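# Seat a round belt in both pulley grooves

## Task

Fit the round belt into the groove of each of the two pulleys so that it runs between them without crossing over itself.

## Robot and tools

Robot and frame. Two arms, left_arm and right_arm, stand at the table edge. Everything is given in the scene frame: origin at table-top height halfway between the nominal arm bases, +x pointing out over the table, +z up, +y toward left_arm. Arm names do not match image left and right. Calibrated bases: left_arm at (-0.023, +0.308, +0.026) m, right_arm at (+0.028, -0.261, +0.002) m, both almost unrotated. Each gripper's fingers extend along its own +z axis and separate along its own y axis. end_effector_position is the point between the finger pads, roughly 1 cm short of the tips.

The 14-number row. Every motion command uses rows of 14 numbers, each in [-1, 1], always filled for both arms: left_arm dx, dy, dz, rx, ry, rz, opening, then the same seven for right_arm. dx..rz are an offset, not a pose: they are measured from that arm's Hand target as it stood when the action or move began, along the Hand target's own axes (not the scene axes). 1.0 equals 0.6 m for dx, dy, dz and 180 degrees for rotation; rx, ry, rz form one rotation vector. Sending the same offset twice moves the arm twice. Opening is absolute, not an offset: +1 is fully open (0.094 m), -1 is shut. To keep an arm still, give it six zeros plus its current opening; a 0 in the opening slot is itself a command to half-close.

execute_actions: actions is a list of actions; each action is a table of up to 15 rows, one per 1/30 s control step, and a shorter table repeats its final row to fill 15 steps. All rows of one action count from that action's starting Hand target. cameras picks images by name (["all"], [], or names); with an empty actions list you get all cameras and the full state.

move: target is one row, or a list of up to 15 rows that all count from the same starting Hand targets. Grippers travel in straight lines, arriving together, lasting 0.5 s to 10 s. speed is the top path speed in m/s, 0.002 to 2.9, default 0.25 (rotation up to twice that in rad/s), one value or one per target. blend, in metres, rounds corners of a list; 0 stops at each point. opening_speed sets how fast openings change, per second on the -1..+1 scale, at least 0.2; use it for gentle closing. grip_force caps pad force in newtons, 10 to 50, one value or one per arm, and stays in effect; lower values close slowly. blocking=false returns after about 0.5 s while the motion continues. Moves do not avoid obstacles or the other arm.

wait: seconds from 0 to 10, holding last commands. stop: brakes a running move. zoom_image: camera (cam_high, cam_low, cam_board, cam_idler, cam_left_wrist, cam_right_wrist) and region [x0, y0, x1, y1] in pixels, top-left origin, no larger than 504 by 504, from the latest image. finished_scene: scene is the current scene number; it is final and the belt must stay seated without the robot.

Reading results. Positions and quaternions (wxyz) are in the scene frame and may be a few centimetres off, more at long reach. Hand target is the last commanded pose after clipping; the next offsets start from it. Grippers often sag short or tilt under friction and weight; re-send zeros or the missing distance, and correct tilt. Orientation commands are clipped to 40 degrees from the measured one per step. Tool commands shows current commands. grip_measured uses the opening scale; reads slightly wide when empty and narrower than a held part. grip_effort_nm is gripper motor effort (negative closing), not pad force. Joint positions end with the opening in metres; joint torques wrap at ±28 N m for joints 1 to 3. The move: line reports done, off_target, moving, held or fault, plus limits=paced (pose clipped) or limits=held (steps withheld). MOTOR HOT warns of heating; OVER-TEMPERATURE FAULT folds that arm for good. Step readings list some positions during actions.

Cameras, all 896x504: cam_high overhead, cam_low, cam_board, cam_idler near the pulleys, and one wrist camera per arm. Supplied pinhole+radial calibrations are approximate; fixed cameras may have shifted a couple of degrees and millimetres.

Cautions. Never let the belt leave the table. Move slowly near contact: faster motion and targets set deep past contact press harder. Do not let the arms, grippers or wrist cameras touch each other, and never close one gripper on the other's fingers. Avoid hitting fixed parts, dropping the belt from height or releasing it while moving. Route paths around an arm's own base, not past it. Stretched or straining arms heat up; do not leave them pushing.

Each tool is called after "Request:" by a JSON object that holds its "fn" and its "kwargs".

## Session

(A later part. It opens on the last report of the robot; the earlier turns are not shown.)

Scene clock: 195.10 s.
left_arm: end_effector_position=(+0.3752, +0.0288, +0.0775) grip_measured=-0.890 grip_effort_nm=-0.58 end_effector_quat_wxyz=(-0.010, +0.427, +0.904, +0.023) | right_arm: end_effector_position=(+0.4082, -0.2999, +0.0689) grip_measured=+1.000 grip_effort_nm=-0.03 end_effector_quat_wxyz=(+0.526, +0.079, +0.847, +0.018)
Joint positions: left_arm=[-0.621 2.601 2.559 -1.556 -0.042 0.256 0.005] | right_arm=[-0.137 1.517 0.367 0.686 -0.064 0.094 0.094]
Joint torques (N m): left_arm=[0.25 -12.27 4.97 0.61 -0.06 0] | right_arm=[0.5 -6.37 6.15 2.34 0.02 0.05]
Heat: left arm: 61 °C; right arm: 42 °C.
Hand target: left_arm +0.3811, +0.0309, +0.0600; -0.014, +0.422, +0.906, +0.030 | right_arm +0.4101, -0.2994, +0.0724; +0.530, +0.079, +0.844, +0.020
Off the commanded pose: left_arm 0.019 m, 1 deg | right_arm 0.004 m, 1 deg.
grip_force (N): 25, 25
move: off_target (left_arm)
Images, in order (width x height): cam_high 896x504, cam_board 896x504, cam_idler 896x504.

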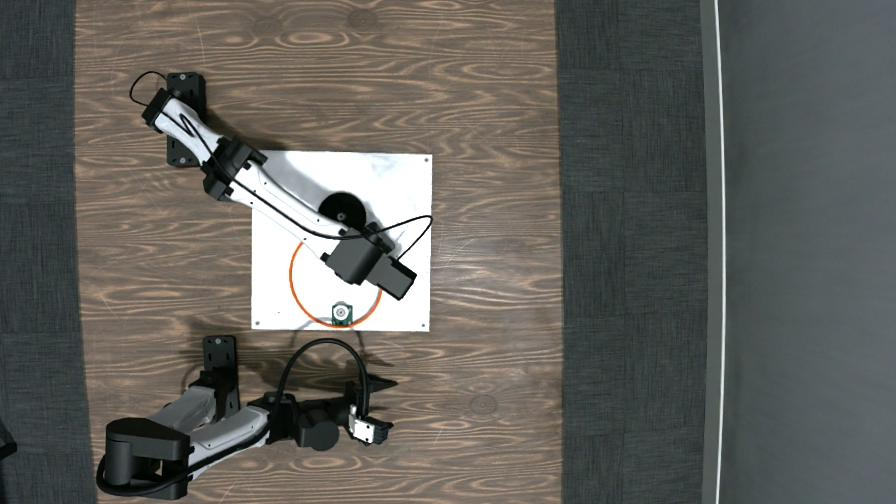

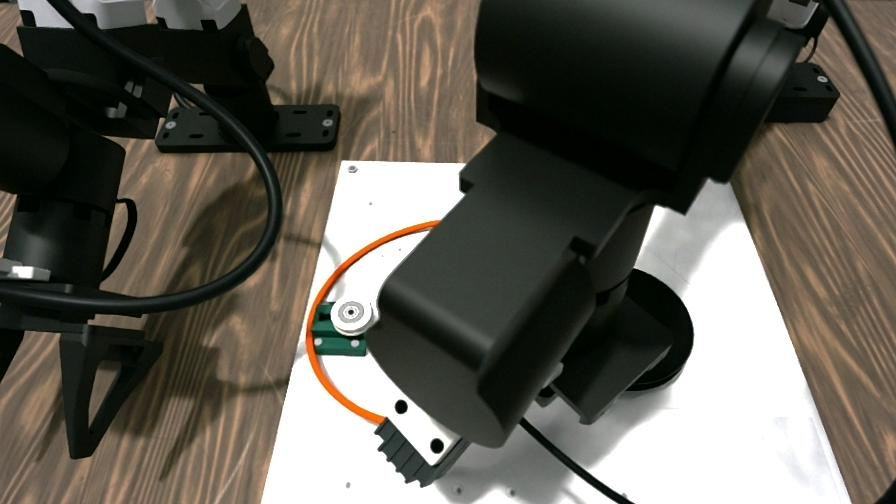

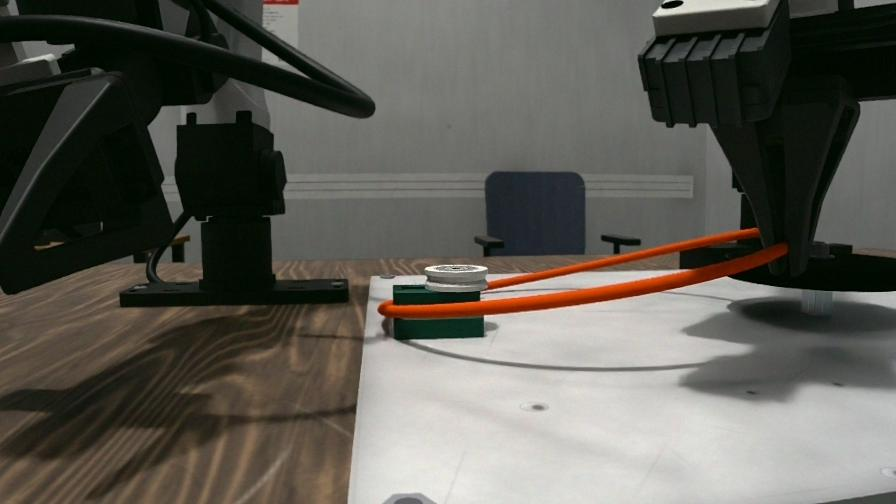

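Request:
{"fn": "move", "kwargs": {"target": [[0.0027,0.0023,-0.0532,0,0,0,-1, 0,0,0,0,0,0,1.0],[0.0198,0.0233,-0.0513,0,0,0,-1, 0,0,0,0,0,0,1.0]], "speed": 0.08, "cameras": ["cam_high","cam_idler"]}}

Request:
{"fn": "zoom_image", "kwargs": {"camera": "cam_idler", "region": [340, 200, 592, 380]}}

Request:
{"fn": "zoom_image", "kwargs": {"camera": "cam_high", "region": [240, 160, 440, 360]}}

Scene clock: 223.23 s.
left_arm: end_effector_position=(+0.3880, +0.0386, +0.0819) grip_measured=-0.890 grip_effort_nm=-0.58 end_effector_quat_wxyz=(+0.000, +0.417, +0.909, +0.019) | right_arm: end_effector_position=(+0.4082, -0.2999, +0.0689) grip_measured=+1.000 grip_effort_nm=-0.03 end_effector_quat_wxyz=(+0.526, +0.079, +0.847, +0.018)
Joint positions: left_arm=[-0.588 2.611 2.596 -1.563 -0.037 0.267 0.005] | right_arm=[-0.137 1.517 0.367 0.686 -0.064 0.094 0.094]
Joint torques (N m): left_arm=[-0.01 -17.66 4.41 0.06 -0.05 0.17] | right_arm=[0.51 -6.37 6.15 2.34 0.02 0.05]
Heat: left arm: 60 °C; right arm: 43 °C.
Hand target: left_arm +0.3841, +0.0468, +0.0920; -0.014, +0.422, +0.906, +0.030 | right_arm +0.4101, -0.2994, +0.0724; +0.530, +0.079, +0.844, +0.020
Off the commanded pose: left_arm 0.014 m, 2 deg | right_arm 0.004 m, 1 deg.
joint sent to its limit (left arm) — joint 4 (wrist pitch), lower limit. The joint targets still meet the commanded pose.
grip_force (N): 25, 25
move: off_target (left_arm)
Images, in order (width x height): cam_high 896x504, cam_idler 896x504.

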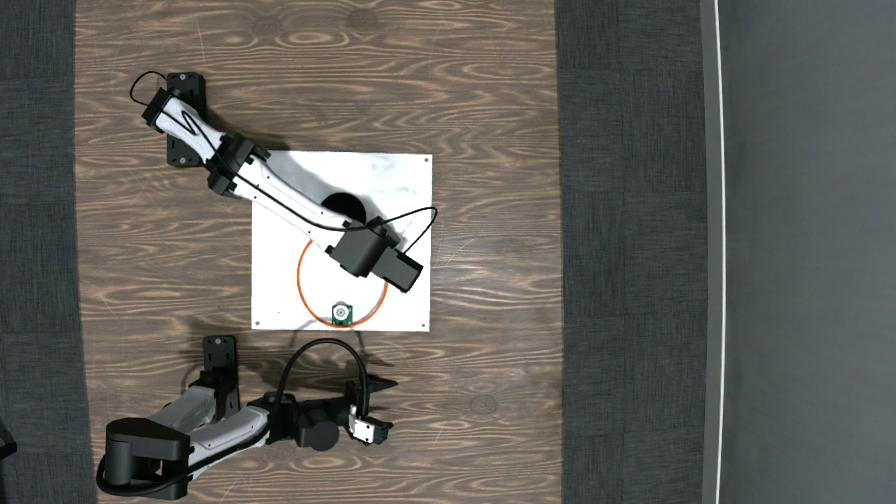

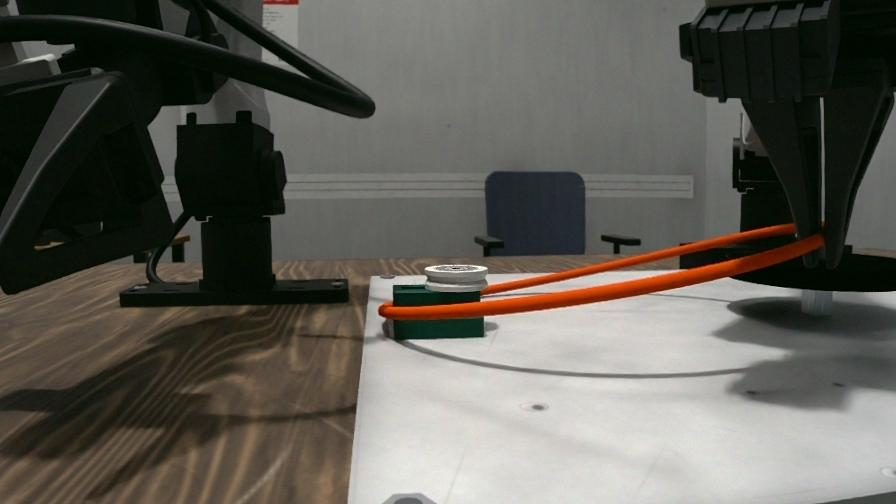

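Scaled by 2.000 from the camera's 896x504 image, which has a finer 1280x720 frame.

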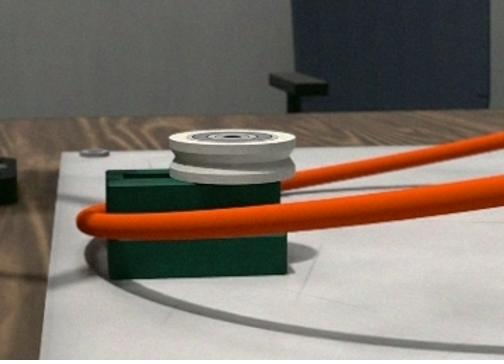

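Scaled by 2.520 from the camera's 896x504 image, which has a finer 1280x720 frame.

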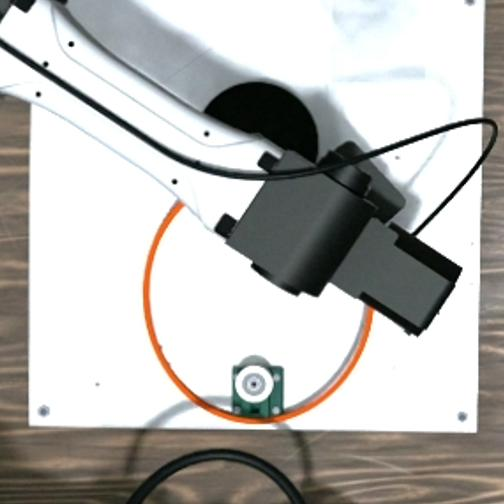

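Request:
{"fn": "move", "kwargs": {"target": [[-0.0211,-0.0242,0.0021,0,0,0,-1, 0,0,0,0,0,0,1.0],[-0.0197,-0.023,-0.0388,0,0,0,-1, 0,0,0,0,0,0,1.0]], "speed": 0.08, "cameras": ["cam_high","cam_idler"]}}

Request:
{"fn": "zoom_image", "kwargs": {"camera": "cam_idler", "region": [340, 200, 592, 380]}}

Scene clock: 234.63 s.
left_arm: end_effector_position=(+0.3801, +0.0269, +0.0819) grip_measured=-0.890 grip_effort_nm=-0.58 end_effector_quat_wxyz=(+0.000, +0.431, +0.902, +0.020) | right_arm: end_effector_position=(+0.4082, -0.2999, +0.0689) grip_measured=+1.000 grip_effort_nm=-0.03 end_effector_quat_wxyz=(+0.526, +0.079, +0.847, +0.018)
Joint positions: left_arm=[-0.618 2.611 2.596 -1.563 -0.04 0.267 0.005] | right_arm=[-0.137 1.517 0.367 0.686 -0.064 0.094 0.094]
Joint torques (N m): left_arm=[-0.69 -20.22 7.43 0.11 -0.05 -0.09] | right_arm=[0.5 -6.37 6.15 2.33 0.02 0.05]
Heat: left arm: 70 °C; right arm: 43 °C.
Hand target: left_arm +0.3811, +0.0273, +0.1140; -0.014, +0.422, +0.906, +0.030 | right_arm +0.4101, -0.2994, +0.0724; +0.530, +0.079, +0.844, +0.020
Off the commanded pose: left_arm 0.032 m, 2 deg | right_arm 0.004 m, 1 deg.
joint sent to its limit (left arm) — joint 4 (wrist pitch), lower limit. The joint targets are off in orientation, not in position.
grip_force (N): 25, 25
move: off_target (left_arm)
Images, in order (width x height): cam_high 896x504, cam_idler 896x504.

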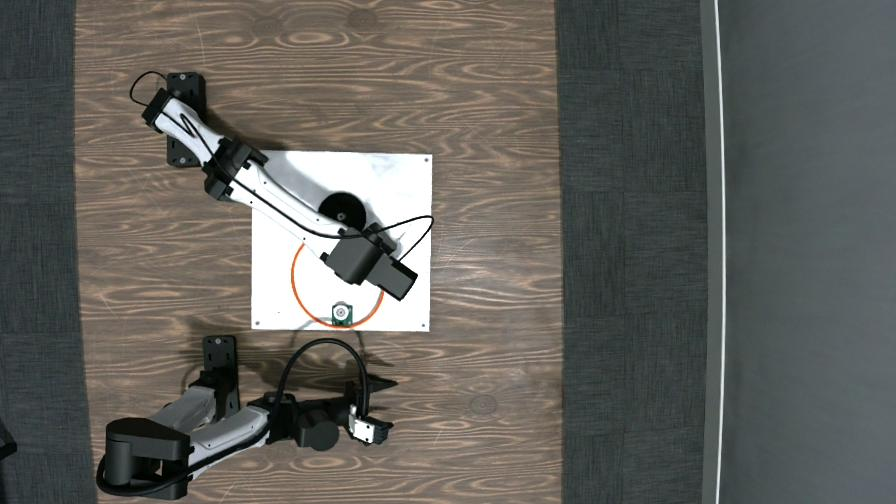

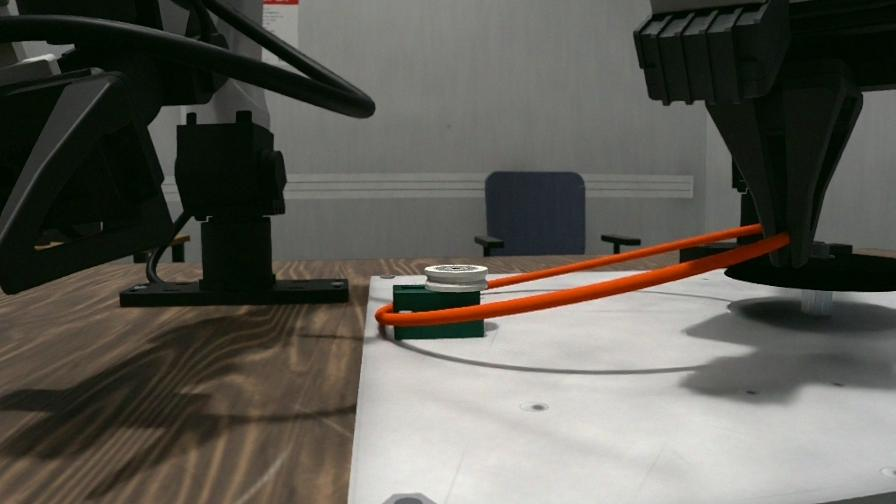

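Scaled by 2.000 from the camera's 896x504 image, which has a finer 1280x720 frame.

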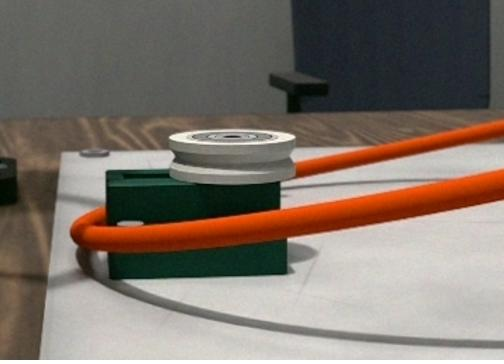

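Request:
{"fn": "move", "kwargs": {"target": [[0.0708,-0.0145,0.0298,0.0071,0.0059,-0.1386,-1, 0,0,0,0,0,0,1.0],[0.1285,-0.0575,0.0308,0.0141,0.0118,-0.2772,-1, 0,0,0,0,0,0,1.0]], "speed": 0.1, "blend": [0.015,0], "cameras": ["cam_high","cam_idler","cam_board"]}}

Request:
{"fn": "zoom_image", "kwargs": {"camera": "cam_idler", "region": [340, 200, 592, 380]}}

Scene clock: 260.33 s.
left_arm: end_effector_position=(+0.3037, +0.0700, +0.0849) grip_measured=-0.890 grip_effort_nm=-0.58 end_effector_quat_wxyz=(-0.046, +0.011, +0.998, +0.039) | right_arm: end_effector_position=(+0.4082, -0.2999, +0.0689) grip_measured=+1.000 grip_effort_nm=-0.03 end_effector_quat_wxyz=(+0.526, +0.079, +0.847, +0.018)
Joint positions: left_arm=[-0.628 2.234 1.929 -1.385 -0.009 -0.612 0.005] | right_arm=[-0.137 1.517 0.367 0.686 -0.064 0.094 0.094]
Joint torques (N m): left_arm=[-0.64 -16.9 4.66 0.3 0.18 -0.22] | right_arm=[0.5 -6.37 6.15 2.34 0.02 0.05]
Heat: left arm: 89 °C; right arm: 44 °C. Fold the left arm in close to its base, or ease its load, before you think long.
Hand target: left_arm +0.3051, +0.0654, +0.0980; -0.025, +0.000, +0.999, +0.022 | right_arm +0.4101, -0.2994, +0.0724; +0.530, +0.079, +0.844, +0.020
Off the commanded pose: left_arm 0.014 m, 3 deg | right_arm 0.004 m, 1 deg.
MOTOR HOT: joint 2 (shoulder) of the left arm reports 89 °C; the controller's stop level is 90 °C. To cool a motor, set the load down, stop pushing, or move to a pose that needs little force.
grip_force (N): 25, 25
move: off_target (left_arm)
Images, in order (width x height): cam_high 896x504, cam_board 896x504, cam_idler 896x504.

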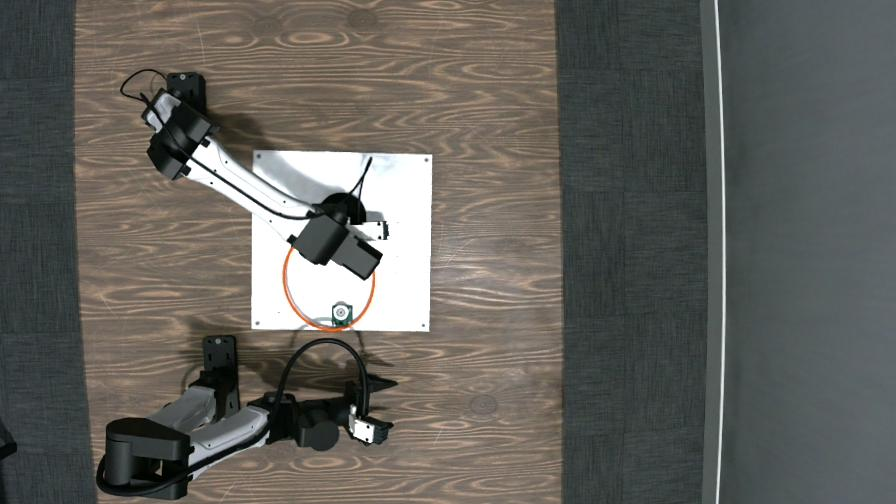

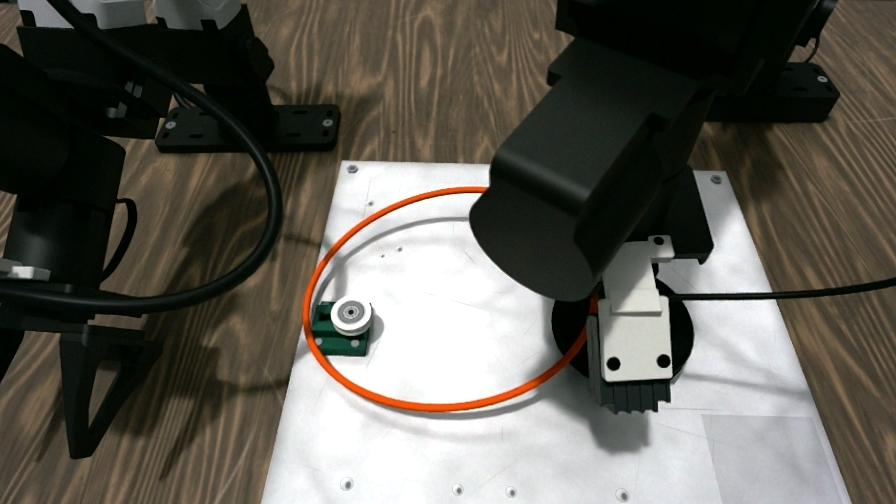

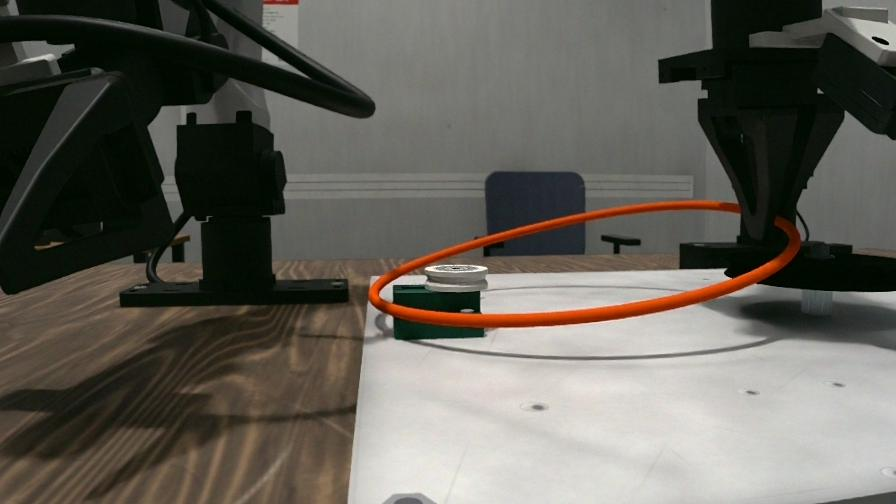

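Scaled by 2.000 from the camera's 896x504 image, which has a finer 1280x720 frame.

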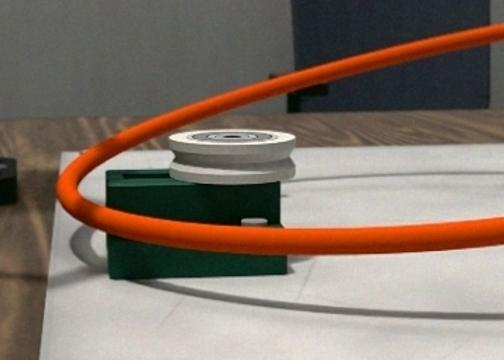

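Request:
{"fn": "move", "kwargs": {"target": [0,0,0.04,0,0,0,-1, 0,0,0,0,0,0,1.0], "speed": 0.1}}

Scene clock: 268.63 s.
left_arm: end_effector_position=(+0.2242, +0.3078, +0.1898) grip_measured=-0.890 grip_effort_nm=-0.57 end_effector_quat_wxyz=(+0.675, -0.004, +0.738, -0.005) | right_arm: end_effector_position=(+0.4082, -0.2999, +0.0689) grip_measured=+1.000 grip_effort_nm=-0.03 end_effector_quat_wxyz=(+0.526, +0.079, +0.847, +0.018)
Joint positions: left_arm=[0.002 0.036 0.046 -0.099 -0.002 -0.014 0.005] | right_arm=[-0.137 1.517 0.367 0.686 -0.064 0.094 0.094]
Joint velocities: left_arm=[0.012 -0.056 -0.066 0.022 -0.081 0.037 0] | right_arm=[within noise]
Joint torques (N m): left_arm=[-0.06 1.33 6.38 2.76 0.11 0.23] | right_arm=[0.5 -6.37 6.15 2.34 0.02 0.05]
Heat: left arm: 83 °C; right arm: 45 °C.
Hand target: left_arm +0.2255, +0.3101, +0.2046; +0.703, +0.000, +0.711, +0.005 (not the last commanded pose) | right_arm +0.4101, -0.2994, +0.0724; +0.530, +0.079, +0.844, +0.020
Tool commands: left_gripper/opening=-1.0 right_gripper/opening=+1.0
Off the commanded pose: right_arm 0.004 m, 1 deg.
OVER-TEMPERATURE FAULT: ARM FOLDED TO REST. Before this call, joint 2 (shoulder) of the left arm reached 90 °C. The left arm's motors are now idle, so it may still sink, and the gripper idles too, so what it holds may stay or slip. The left arm ran none of this call's commands. In this call fault stops used 7 of the actions that the scene allows. The stop is over, but the left arm and its gripper will run no more commands in this scene. This fault puts only its own arm into a fault stop.
MOTOR HOT: still on. Joint 2 (shoulder) of the left arm reports 83 °C.
grip_force (N): 25, 25
move: fault (left_arm)

Request:
{"fn": "wait", "kwargs": {"seconds": 1, "cameras": ["all"]}}

Scene clock: 273.73 s.
left_arm: end_effector_position=(+0.2186, +0.3083, +0.1449) grip_measured=-0.874 grip_effort_nm=-0.01 end_effector_quat_wxyz=(+0.619, -0.005, +0.786, -0.004) | right_arm: end_effector_position=(+0.4082, -0.2999, +0.0689) grip_measured=+1.000 grip_effort_nm=-0.03 end_effector_quat_wxyz=(+0.526, +0.079, +0.847, +0.018)
Joint positions: left_arm=[0.002 0.01 0.013 -0.24 -0.005 -0.014 0.006] | right_arm=[-0.137 1.517 0.367 0.686 -0.064 0.094 0.094]
Joint torques (N m): left_arm=[-0.54 0.2 0.02 0.01 0.09 0.01] | right_arm=[0.5 -6.37 6.15 2.34 0.02 0.05]
Heat: left arm: 78 °C; right arm: 45 °C.
Hand target: left_arm +0.2189, +0.3087, +0.1464; +0.621, -0.008, +0.784, -0.004 (not the last commanded pose) | right_arm +0.4101, -0.2994, +0.0724; +0.530, +0.079, +0.844, +0.020
Tool commands: left_gripper/opening=-0.874288 right_gripper/opening=+1.0
Off the commanded pose: right_arm 0.004 m, 1 deg.
OVER-TEMPERATURE FAULT: ARM FOLDED TO REST. As an earlier result told, the left arm's stop is over, but it will run no more commands in this scene.
MOTOR HOT: still on. Joint 2 (shoulder) of the left arm reports 78 °C.
grip_force (N): 25, 25
wait: 1.00 s; at rest from the start
camera_calibration:
cam_left_wrist: T_world_to_cam=[[-0.0331151, -0.996394, 0.0781202, 0.29435], [-0.705099, -0.0321053, -0.708382, 0.307448], [0.708336, -0.0785406, -0.701493, 0.0683736], [0, 0, 0, 1]] pos_world=[0.178097, 0.308529, 0.242759]
cam_right_wrist: T_world_to_cam=[[-0.137755, -0.989258, -0.0489189, -0.245834], [-0.852223, 0.143551, -0.503099, 0.460989], [0.504717, -0.0276144, -0.862843, -0.0495594], [0, 0, 0, 1]] pos_world=[0.384014, -0.310737, 0.177135]

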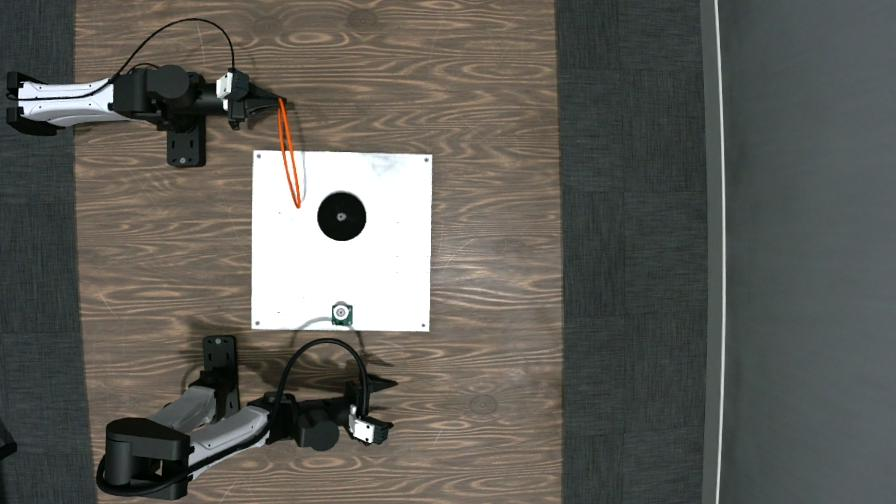

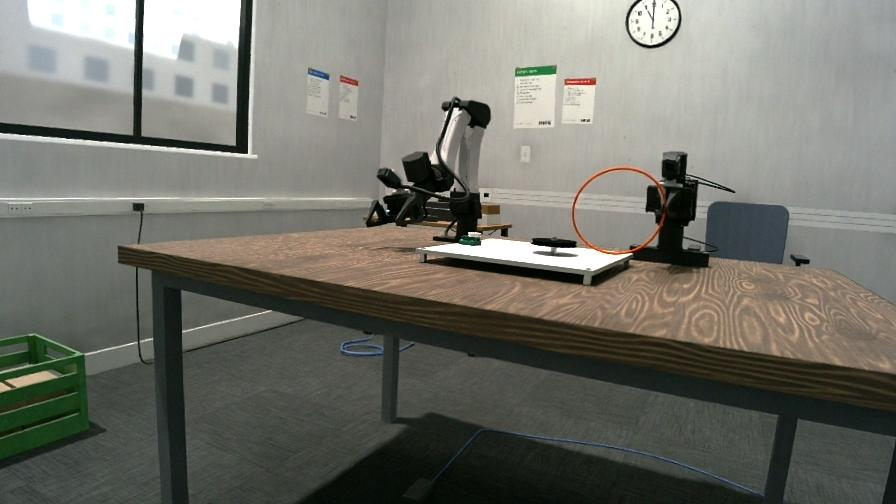

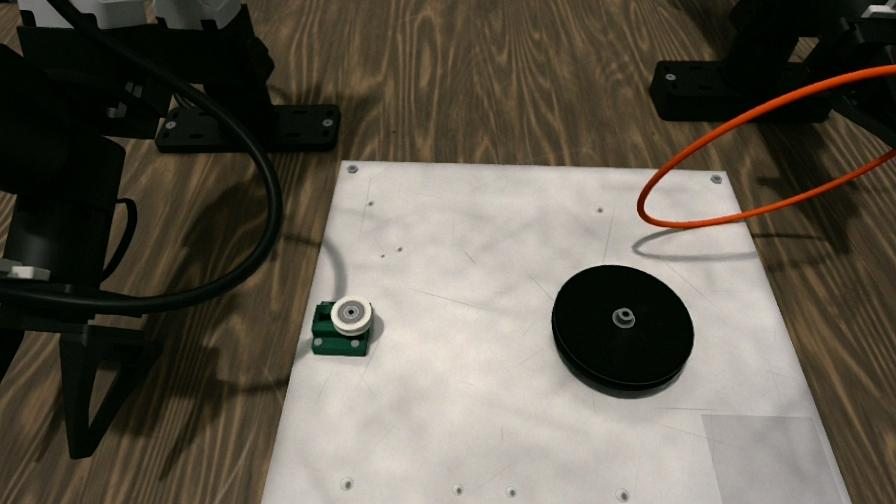

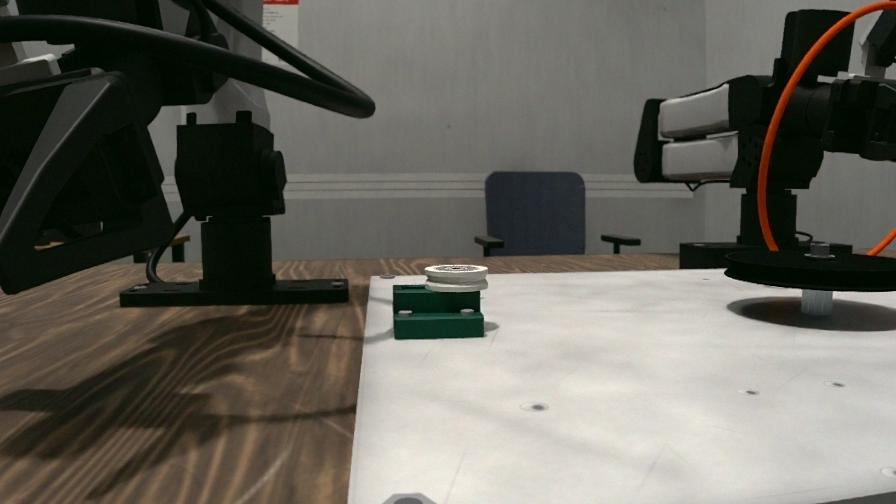

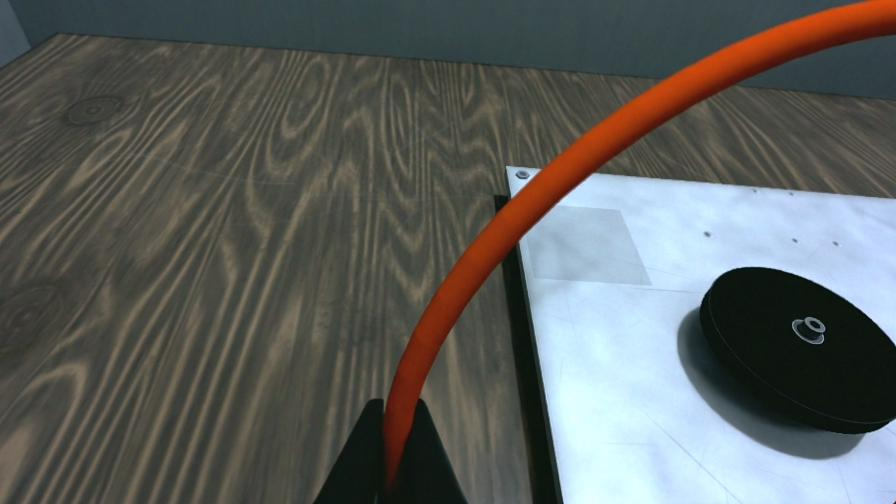

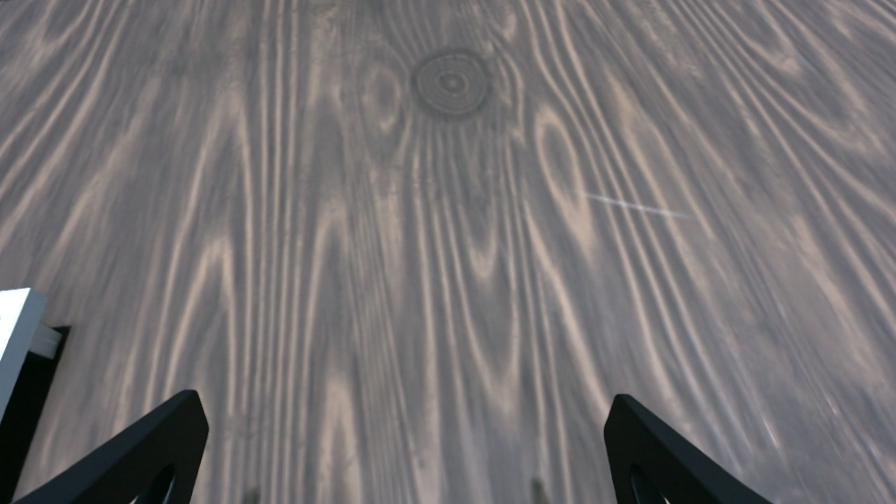

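Request:
{"fn": "move", "kwargs": {"target": [0,0,0,0,0,0,-0.874288, 0.1305,0.6093,-0.4375,-0.1209,-0.0247,-0.0911,1.0], "speed": 0.2, "grip_force": [25,30], "cameras": ["all"]}}

Scene clock: 441.73 s.
left_arm: end_effector_position=(+0.2186, +0.3083, +0.1449) grip_measured=-0.874 grip_effort_nm=-0.01 end_effector_quat_wxyz=(+0.619, -0.005, +0.786, -0.004) | right_arm: end_effector_position=(+0.1800, +0.0876, +0.1571) grip_measured=+1.000 grip_effort_nm=-0.03 end_effector_quat_wxyz=(+0.558, -0.151, +0.808, +0.117)
Joint positions: left_arm=[0.002 0.01 0.013 -0.24 -0.005 -0.014 0.006] | right_arm=[1.56 1.518 0.83 -0.082 1.043 0.718 0.094]
Joint torques (N m): left_arm=[-0.43 0.1 0.02 0 0.11 0.01] | right_arm=[0.85 -5.61 9.33 1.18 0.8 0.26]
Heat: left arm: 38 °C; right arm: 47 °C.
Hand target: left_arm +0.2189, +0.3087, +0.1464; +0.621, -0.008, +0.784, -0.004 | right_arm +0.1819, +0.0863, +0.1606; +0.565, -0.142, +0.807, +0.100
Tool commands: left_gripper/opening=-0.874288 right_gripper/opening=+1.0
Off the commanded pose: right_arm 0.004 m, 2 deg.
OVER-TEMPERATURE FAULT: ARM FOLDED TO REST. As an earlier result told, the left arm's stop is over, but it will run no more commands in this scene. The left arm ran none of this call's commands.
MOTOR HOT: cleared for the motors of the left arm.
grip_force (N): 25, 30
move: fault (left_arm)
camera_calibration:
cam_left_wrist: T_world_to_cam=[[-0.0331151, -0.996394, 0.0781202, 0.29435], [-0.705099, -0.0321053, -0.708382, 0.307448], [0.708336, -0.0785406, -0.701493, 0.0683736], [0, 0, 0, 1]] pos_world=[0.178097, 0.308529, 0.242759]
cam_right_wrist: T_world_to_cam=[[0.346783, -0.937032, 0.0413845, 0.00441321], [-0.744847, -0.301937, -0.595009, 0.289385], [0.570038, 0.175514, -0.802652, 0.113452], [0, 0, 0, 1]] pos_world=[0.149345, 0.0715989, 0.263067]

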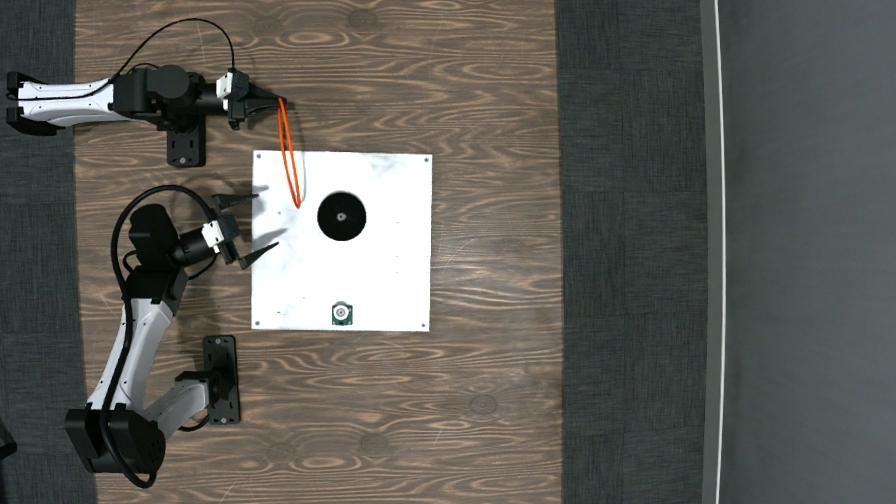

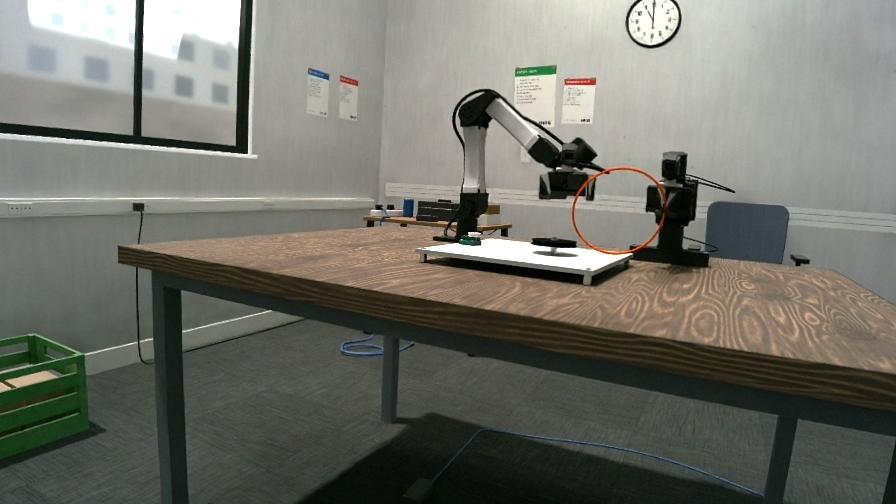

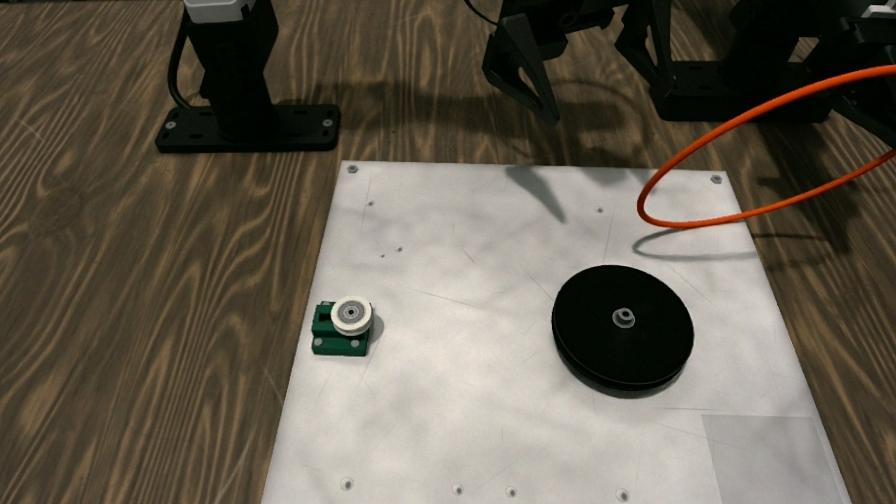

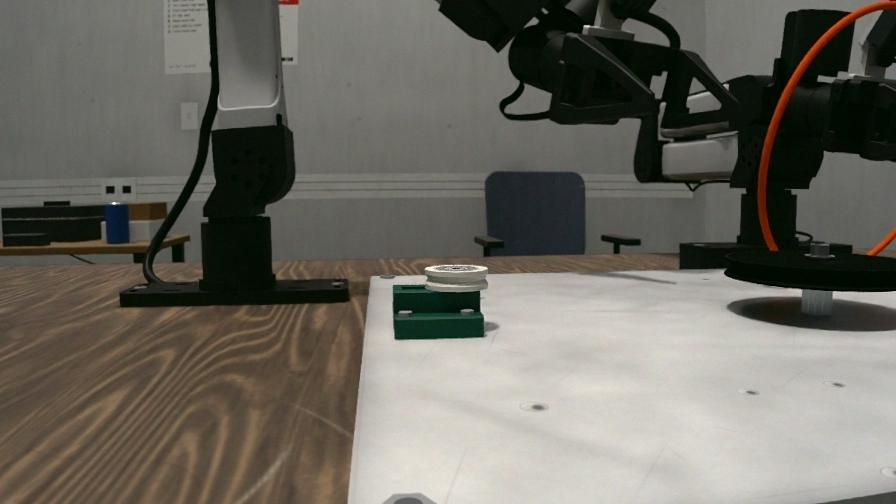

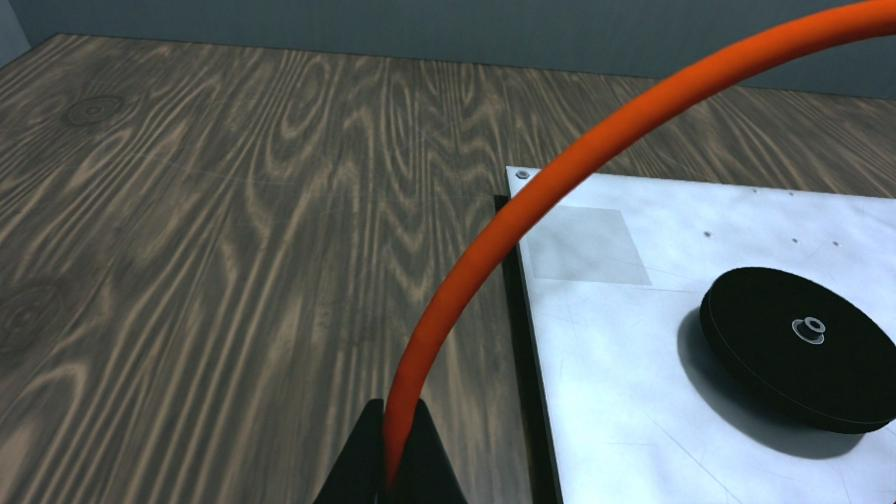

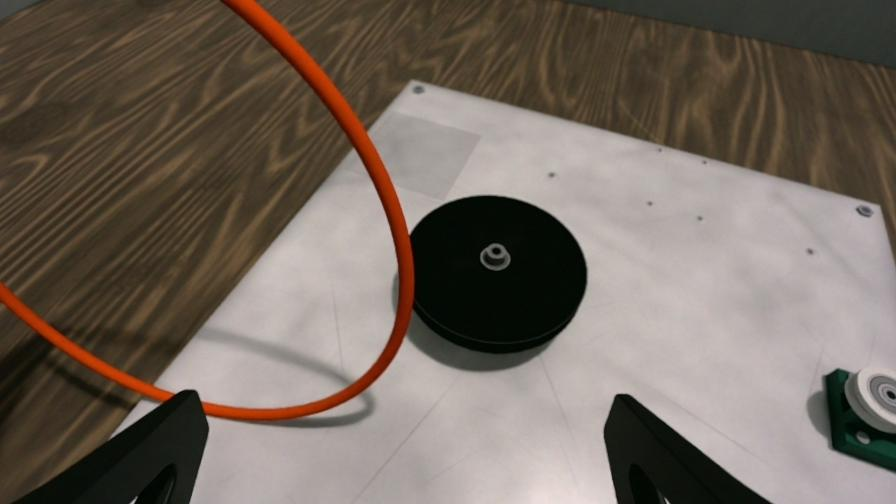

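Request:
{"fn": "move", "kwargs": {"target": [[0,0,0,0,0,0,-0.874288, 0.0525,0,0,0,0,0,1.0],[0,0,0,0,0,0,-0.874288, 0.0525,0,0.1483,0,0,0,1.0]], "speed": 0.12, "blend": [0.01,0], "cameras": ["cam_high","cam_low","cam_board","cam_right_wrist"]}}

Scene clock: 466.33 s.
left_arm: end_effector_position=(+0.2186, +0.3083, +0.1449) grip_measured=-0.874 grip_effort_nm=-0.01 end_effector_quat_wxyz=(+0.619, -0.005, +0.786, -0.004) | right_arm: end_effector_position=(+0.2486, +0.1024, +0.1015) grip_measured=+1.000 grip_effort_nm=-0.03 end_effector_quat_wxyz=(+0.564, -0.144, +0.809, +0.080)
Joint positions: left_arm=[0.002 0.01 0.013 -0.24 -0.005 -0.014 0.006] | right_arm=[1.357 1.767 0.801 0.326 0.945 0.508 0.094]
Joint torques (N m): left_arm=[-0.34 0.25 0.23 0.02 0.09 0.09] | right_arm=[0.08 -7.09 6.34 2.45 0.06 -0.08]
Heat: left arm: 38 °C; right arm: 43 °C.
Hand target: left_arm +0.2189, +0.3087, +0.1464; +0.621, -0.008, +0.784, -0.004 | right_arm +0.2503, +0.1113, +0.1006; +0.565, -0.142, +0.807, +0.100
Tool commands: left_gripper/opening=-0.874288 right_gripper/opening=+1.0
Off the commanded pose: right_arm 0.009 m, 2 deg.
OVER-TEMPERATURE FAULT: ARM FOLDED TO REST. As an earlier result told, the left arm's stop is over, but it will run no more commands in this scene. The left arm ran none of this call's commands.
grip_force (N): 25, 30
move: fault (left_arm)
camera_calibration:
cam_right_wrist: T_world_to_cam=[[0.294571, -0.951016, 0.0937892, 0.00582948], [-0.74974, -0.290846, -0.594389, 0.311862], [0.592552, 0.104772, -0.79869, 0.0283721], [0, 0, 0, 1]] pos_world=[0.215286, 0.0932751, 0.207481]
Images, in order (width x height): cam_high 896x504, cam_low 896x504, cam_board 896x504, cam_right_wrist 896x504.

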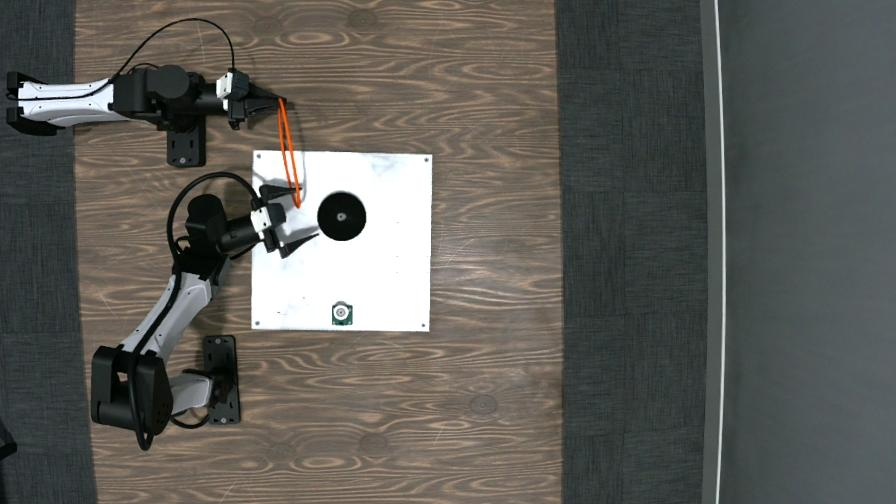

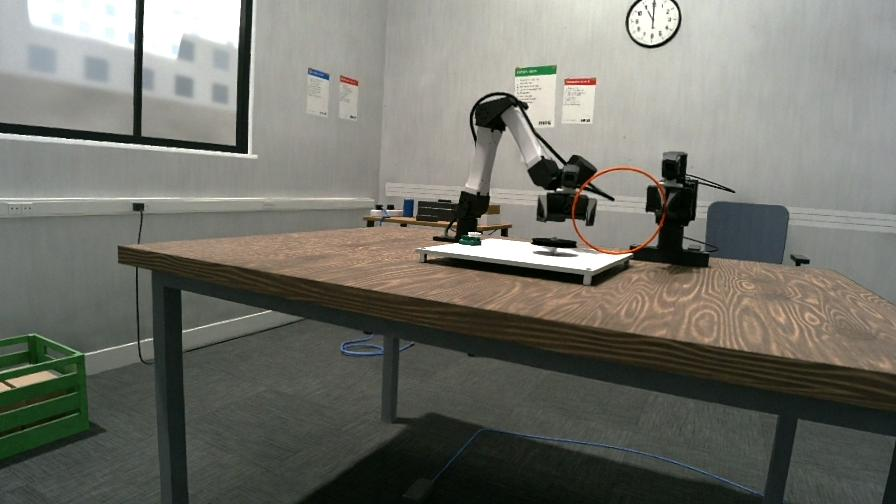

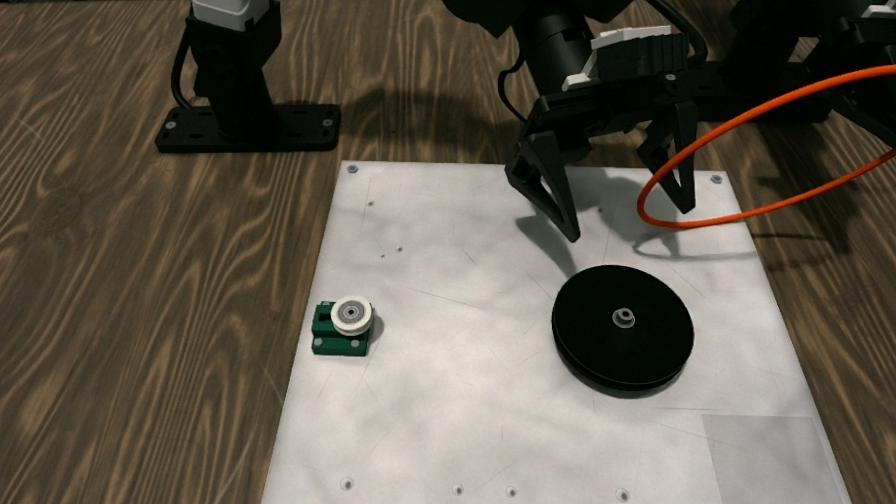

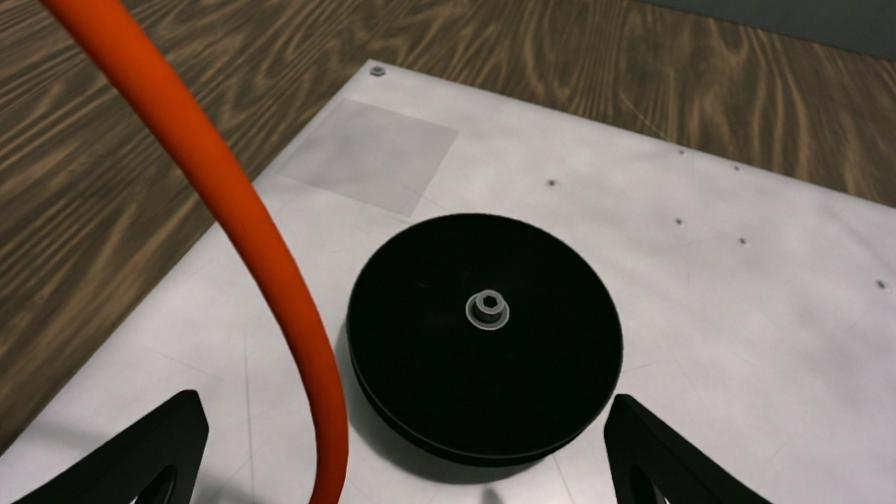

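Request:
{"fn": "move", "kwargs": {"target": [0,0,0,0,0,0,-0.874288, 0,0.0167,-0.0367,0,0,0,1.0], "speed": 0.1, "cameras": ["cam_right_wrist"]}}

Scene clock: 479.07 s.
left_arm: end_effector_position=(+0.2186, +0.3083, +0.1449) grip_measured=-0.874 grip_effort_nm=-0.01 end_effector_quat_wxyz=(+0.619, -0.005, +0.786, -0.004) | right_arm: end_effector_position=(+0.2260, +0.1152, +0.1015) grip_measured=+1.000 grip_effort_nm=-0.03 end_effector_quat_wxyz=(+0.560, -0.155, +0.807, +0.107)
Joint positions: left_arm=[0.002 0.01 0.013 -0.24 -0.005 -0.014 0.006] | right_arm=[1.418 1.767 0.801 0.326 0.945 0.542 0.094]
Joint torques (N m): left_arm=[-0.4 0.34 0.2 -0.01 0.07 0.01] | right_arm=[0.72 -9.87 7.84 1.45 0.62 0.27]
Heat: left arm: 37 °C; right arm: 46 °C.
Hand target: left_arm +0.2189, +0.3087, +0.1464; +0.621, -0.008, +0.784, -0.004 | right_arm +0.2274, +0.1137, +0.1082; +0.565, -0.142, +0.807, +0.100
Tool commands: left_gripper/opening=-0.874288 right_gripper/opening=+1.0
Off the commanded pose: right_arm 0.007 m, 2 deg.
OVER-TEMPERATURE FAULT: ARM FOLDED TO REST. As an earlier result told, the left arm's stop is over, but it will run no more commands in this scene. The left arm ran none of this call's commands.
grip_force (N): 25, 30
move: fault (left_arm)
camera_calibration:
cam_right_wrist: T_world_to_cam=[[0.341875, -0.937678, 0.0623011, 0.0156635], [-0.741336, -0.309844, -0.59533, 0.299048], [0.577532, 0.157343, -0.801062, 0.0379678], [0, 0, 0, 1]] pos_world=[0.194412, 0.101372, 0.207471]
Images, in order (width x height): cam_right_wrist 896x504.

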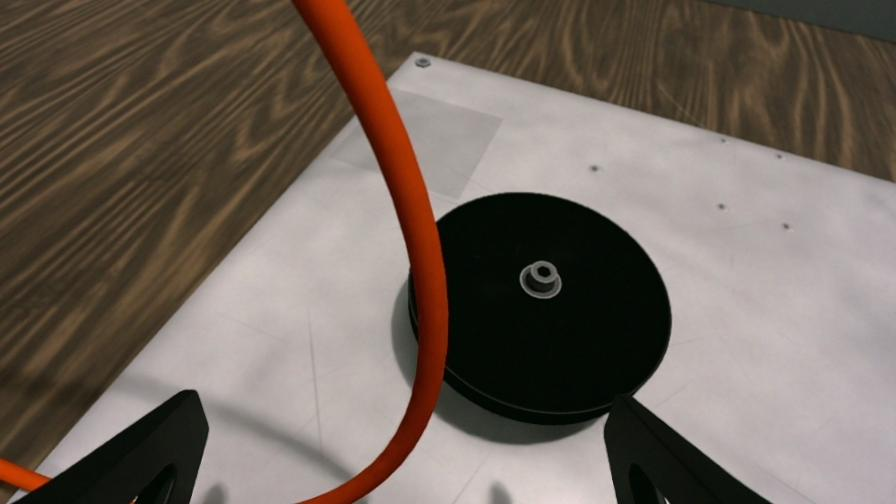

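Request:
{"fn": "move", "kwargs": {"target": [0,0,0,0,0,0,-0.874288, 0,0,-0.0233,0,0,0,0.2], "speed": 0.1, "cameras": ["cam_right_wrist"]}}

Scene clock: 497.63 s.
left_arm: end_effector_position=(+0.2186, +0.3083, +0.1449) grip_measured=-0.874 grip_effort_nm=-0.01 end_effector_quat_wxyz=(+0.619, -0.005, +0.786, -0.004) | right_arm: end_effector_position=(+0.2142, +0.1139, +0.1002) grip_measured=+0.203 grip_effort_nm=-0.18 end_effector_quat_wxyz=(+0.557, -0.158, +0.809, +0.105)
Joint positions: left_arm=[0.002 0.01 0.013 -0.24 -0.005 -0.014 0.006] | right_arm=[1.452 1.757 0.801 0.275 0.967 0.582 0.057]
Joint torques (N m): left_arm=[-0.34 0.31 0.12 0.03 0.11 0.02] | right_arm=[0.91 -12.03 7.24 1.31 0.73 0.26]
Heat: left arm: 37 °C; right arm: 43 °C.
Hand target: left_arm +0.2189, +0.3087, +0.1464; +0.621, -0.008, +0.784, -0.004 | right_arm +0.2151, +0.1091, +0.1129; +0.565, -0.142, +0.807, +0.100
Tool commands: left_gripper/opening=-0.874288 right_gripper/opening=+0.2
Off the commanded pose: right_arm 0.014 m, 2 deg.
OVER-TEMPERATURE FAULT: ARM FOLDED TO REST. As an earlier result told, the left arm's stop is over, but it will run no more commands in this scene. The left arm ran none of this call's commands.
grip_force (N): 25, 30
move: fault (left_arm), off_target (right_arm)
camera_calibration:
cam_right_wrist: T_world_to_cam=[[0.345411, -0.936045, 0.0671616, 0.0171421], [-0.74387, -0.316722, -0.588511, 0.289773], [0.572144, 0.153318, -0.805695, 0.0459613], [0, 0, 0, 1]] pos_world=[0.183336, 0.100777, 0.206414]
Images, in order (width x height): cam_right_wrist 896x504.

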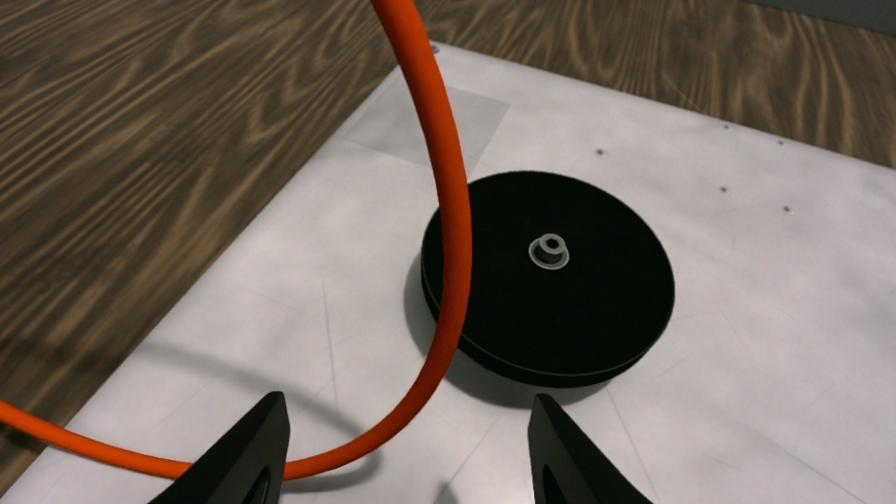

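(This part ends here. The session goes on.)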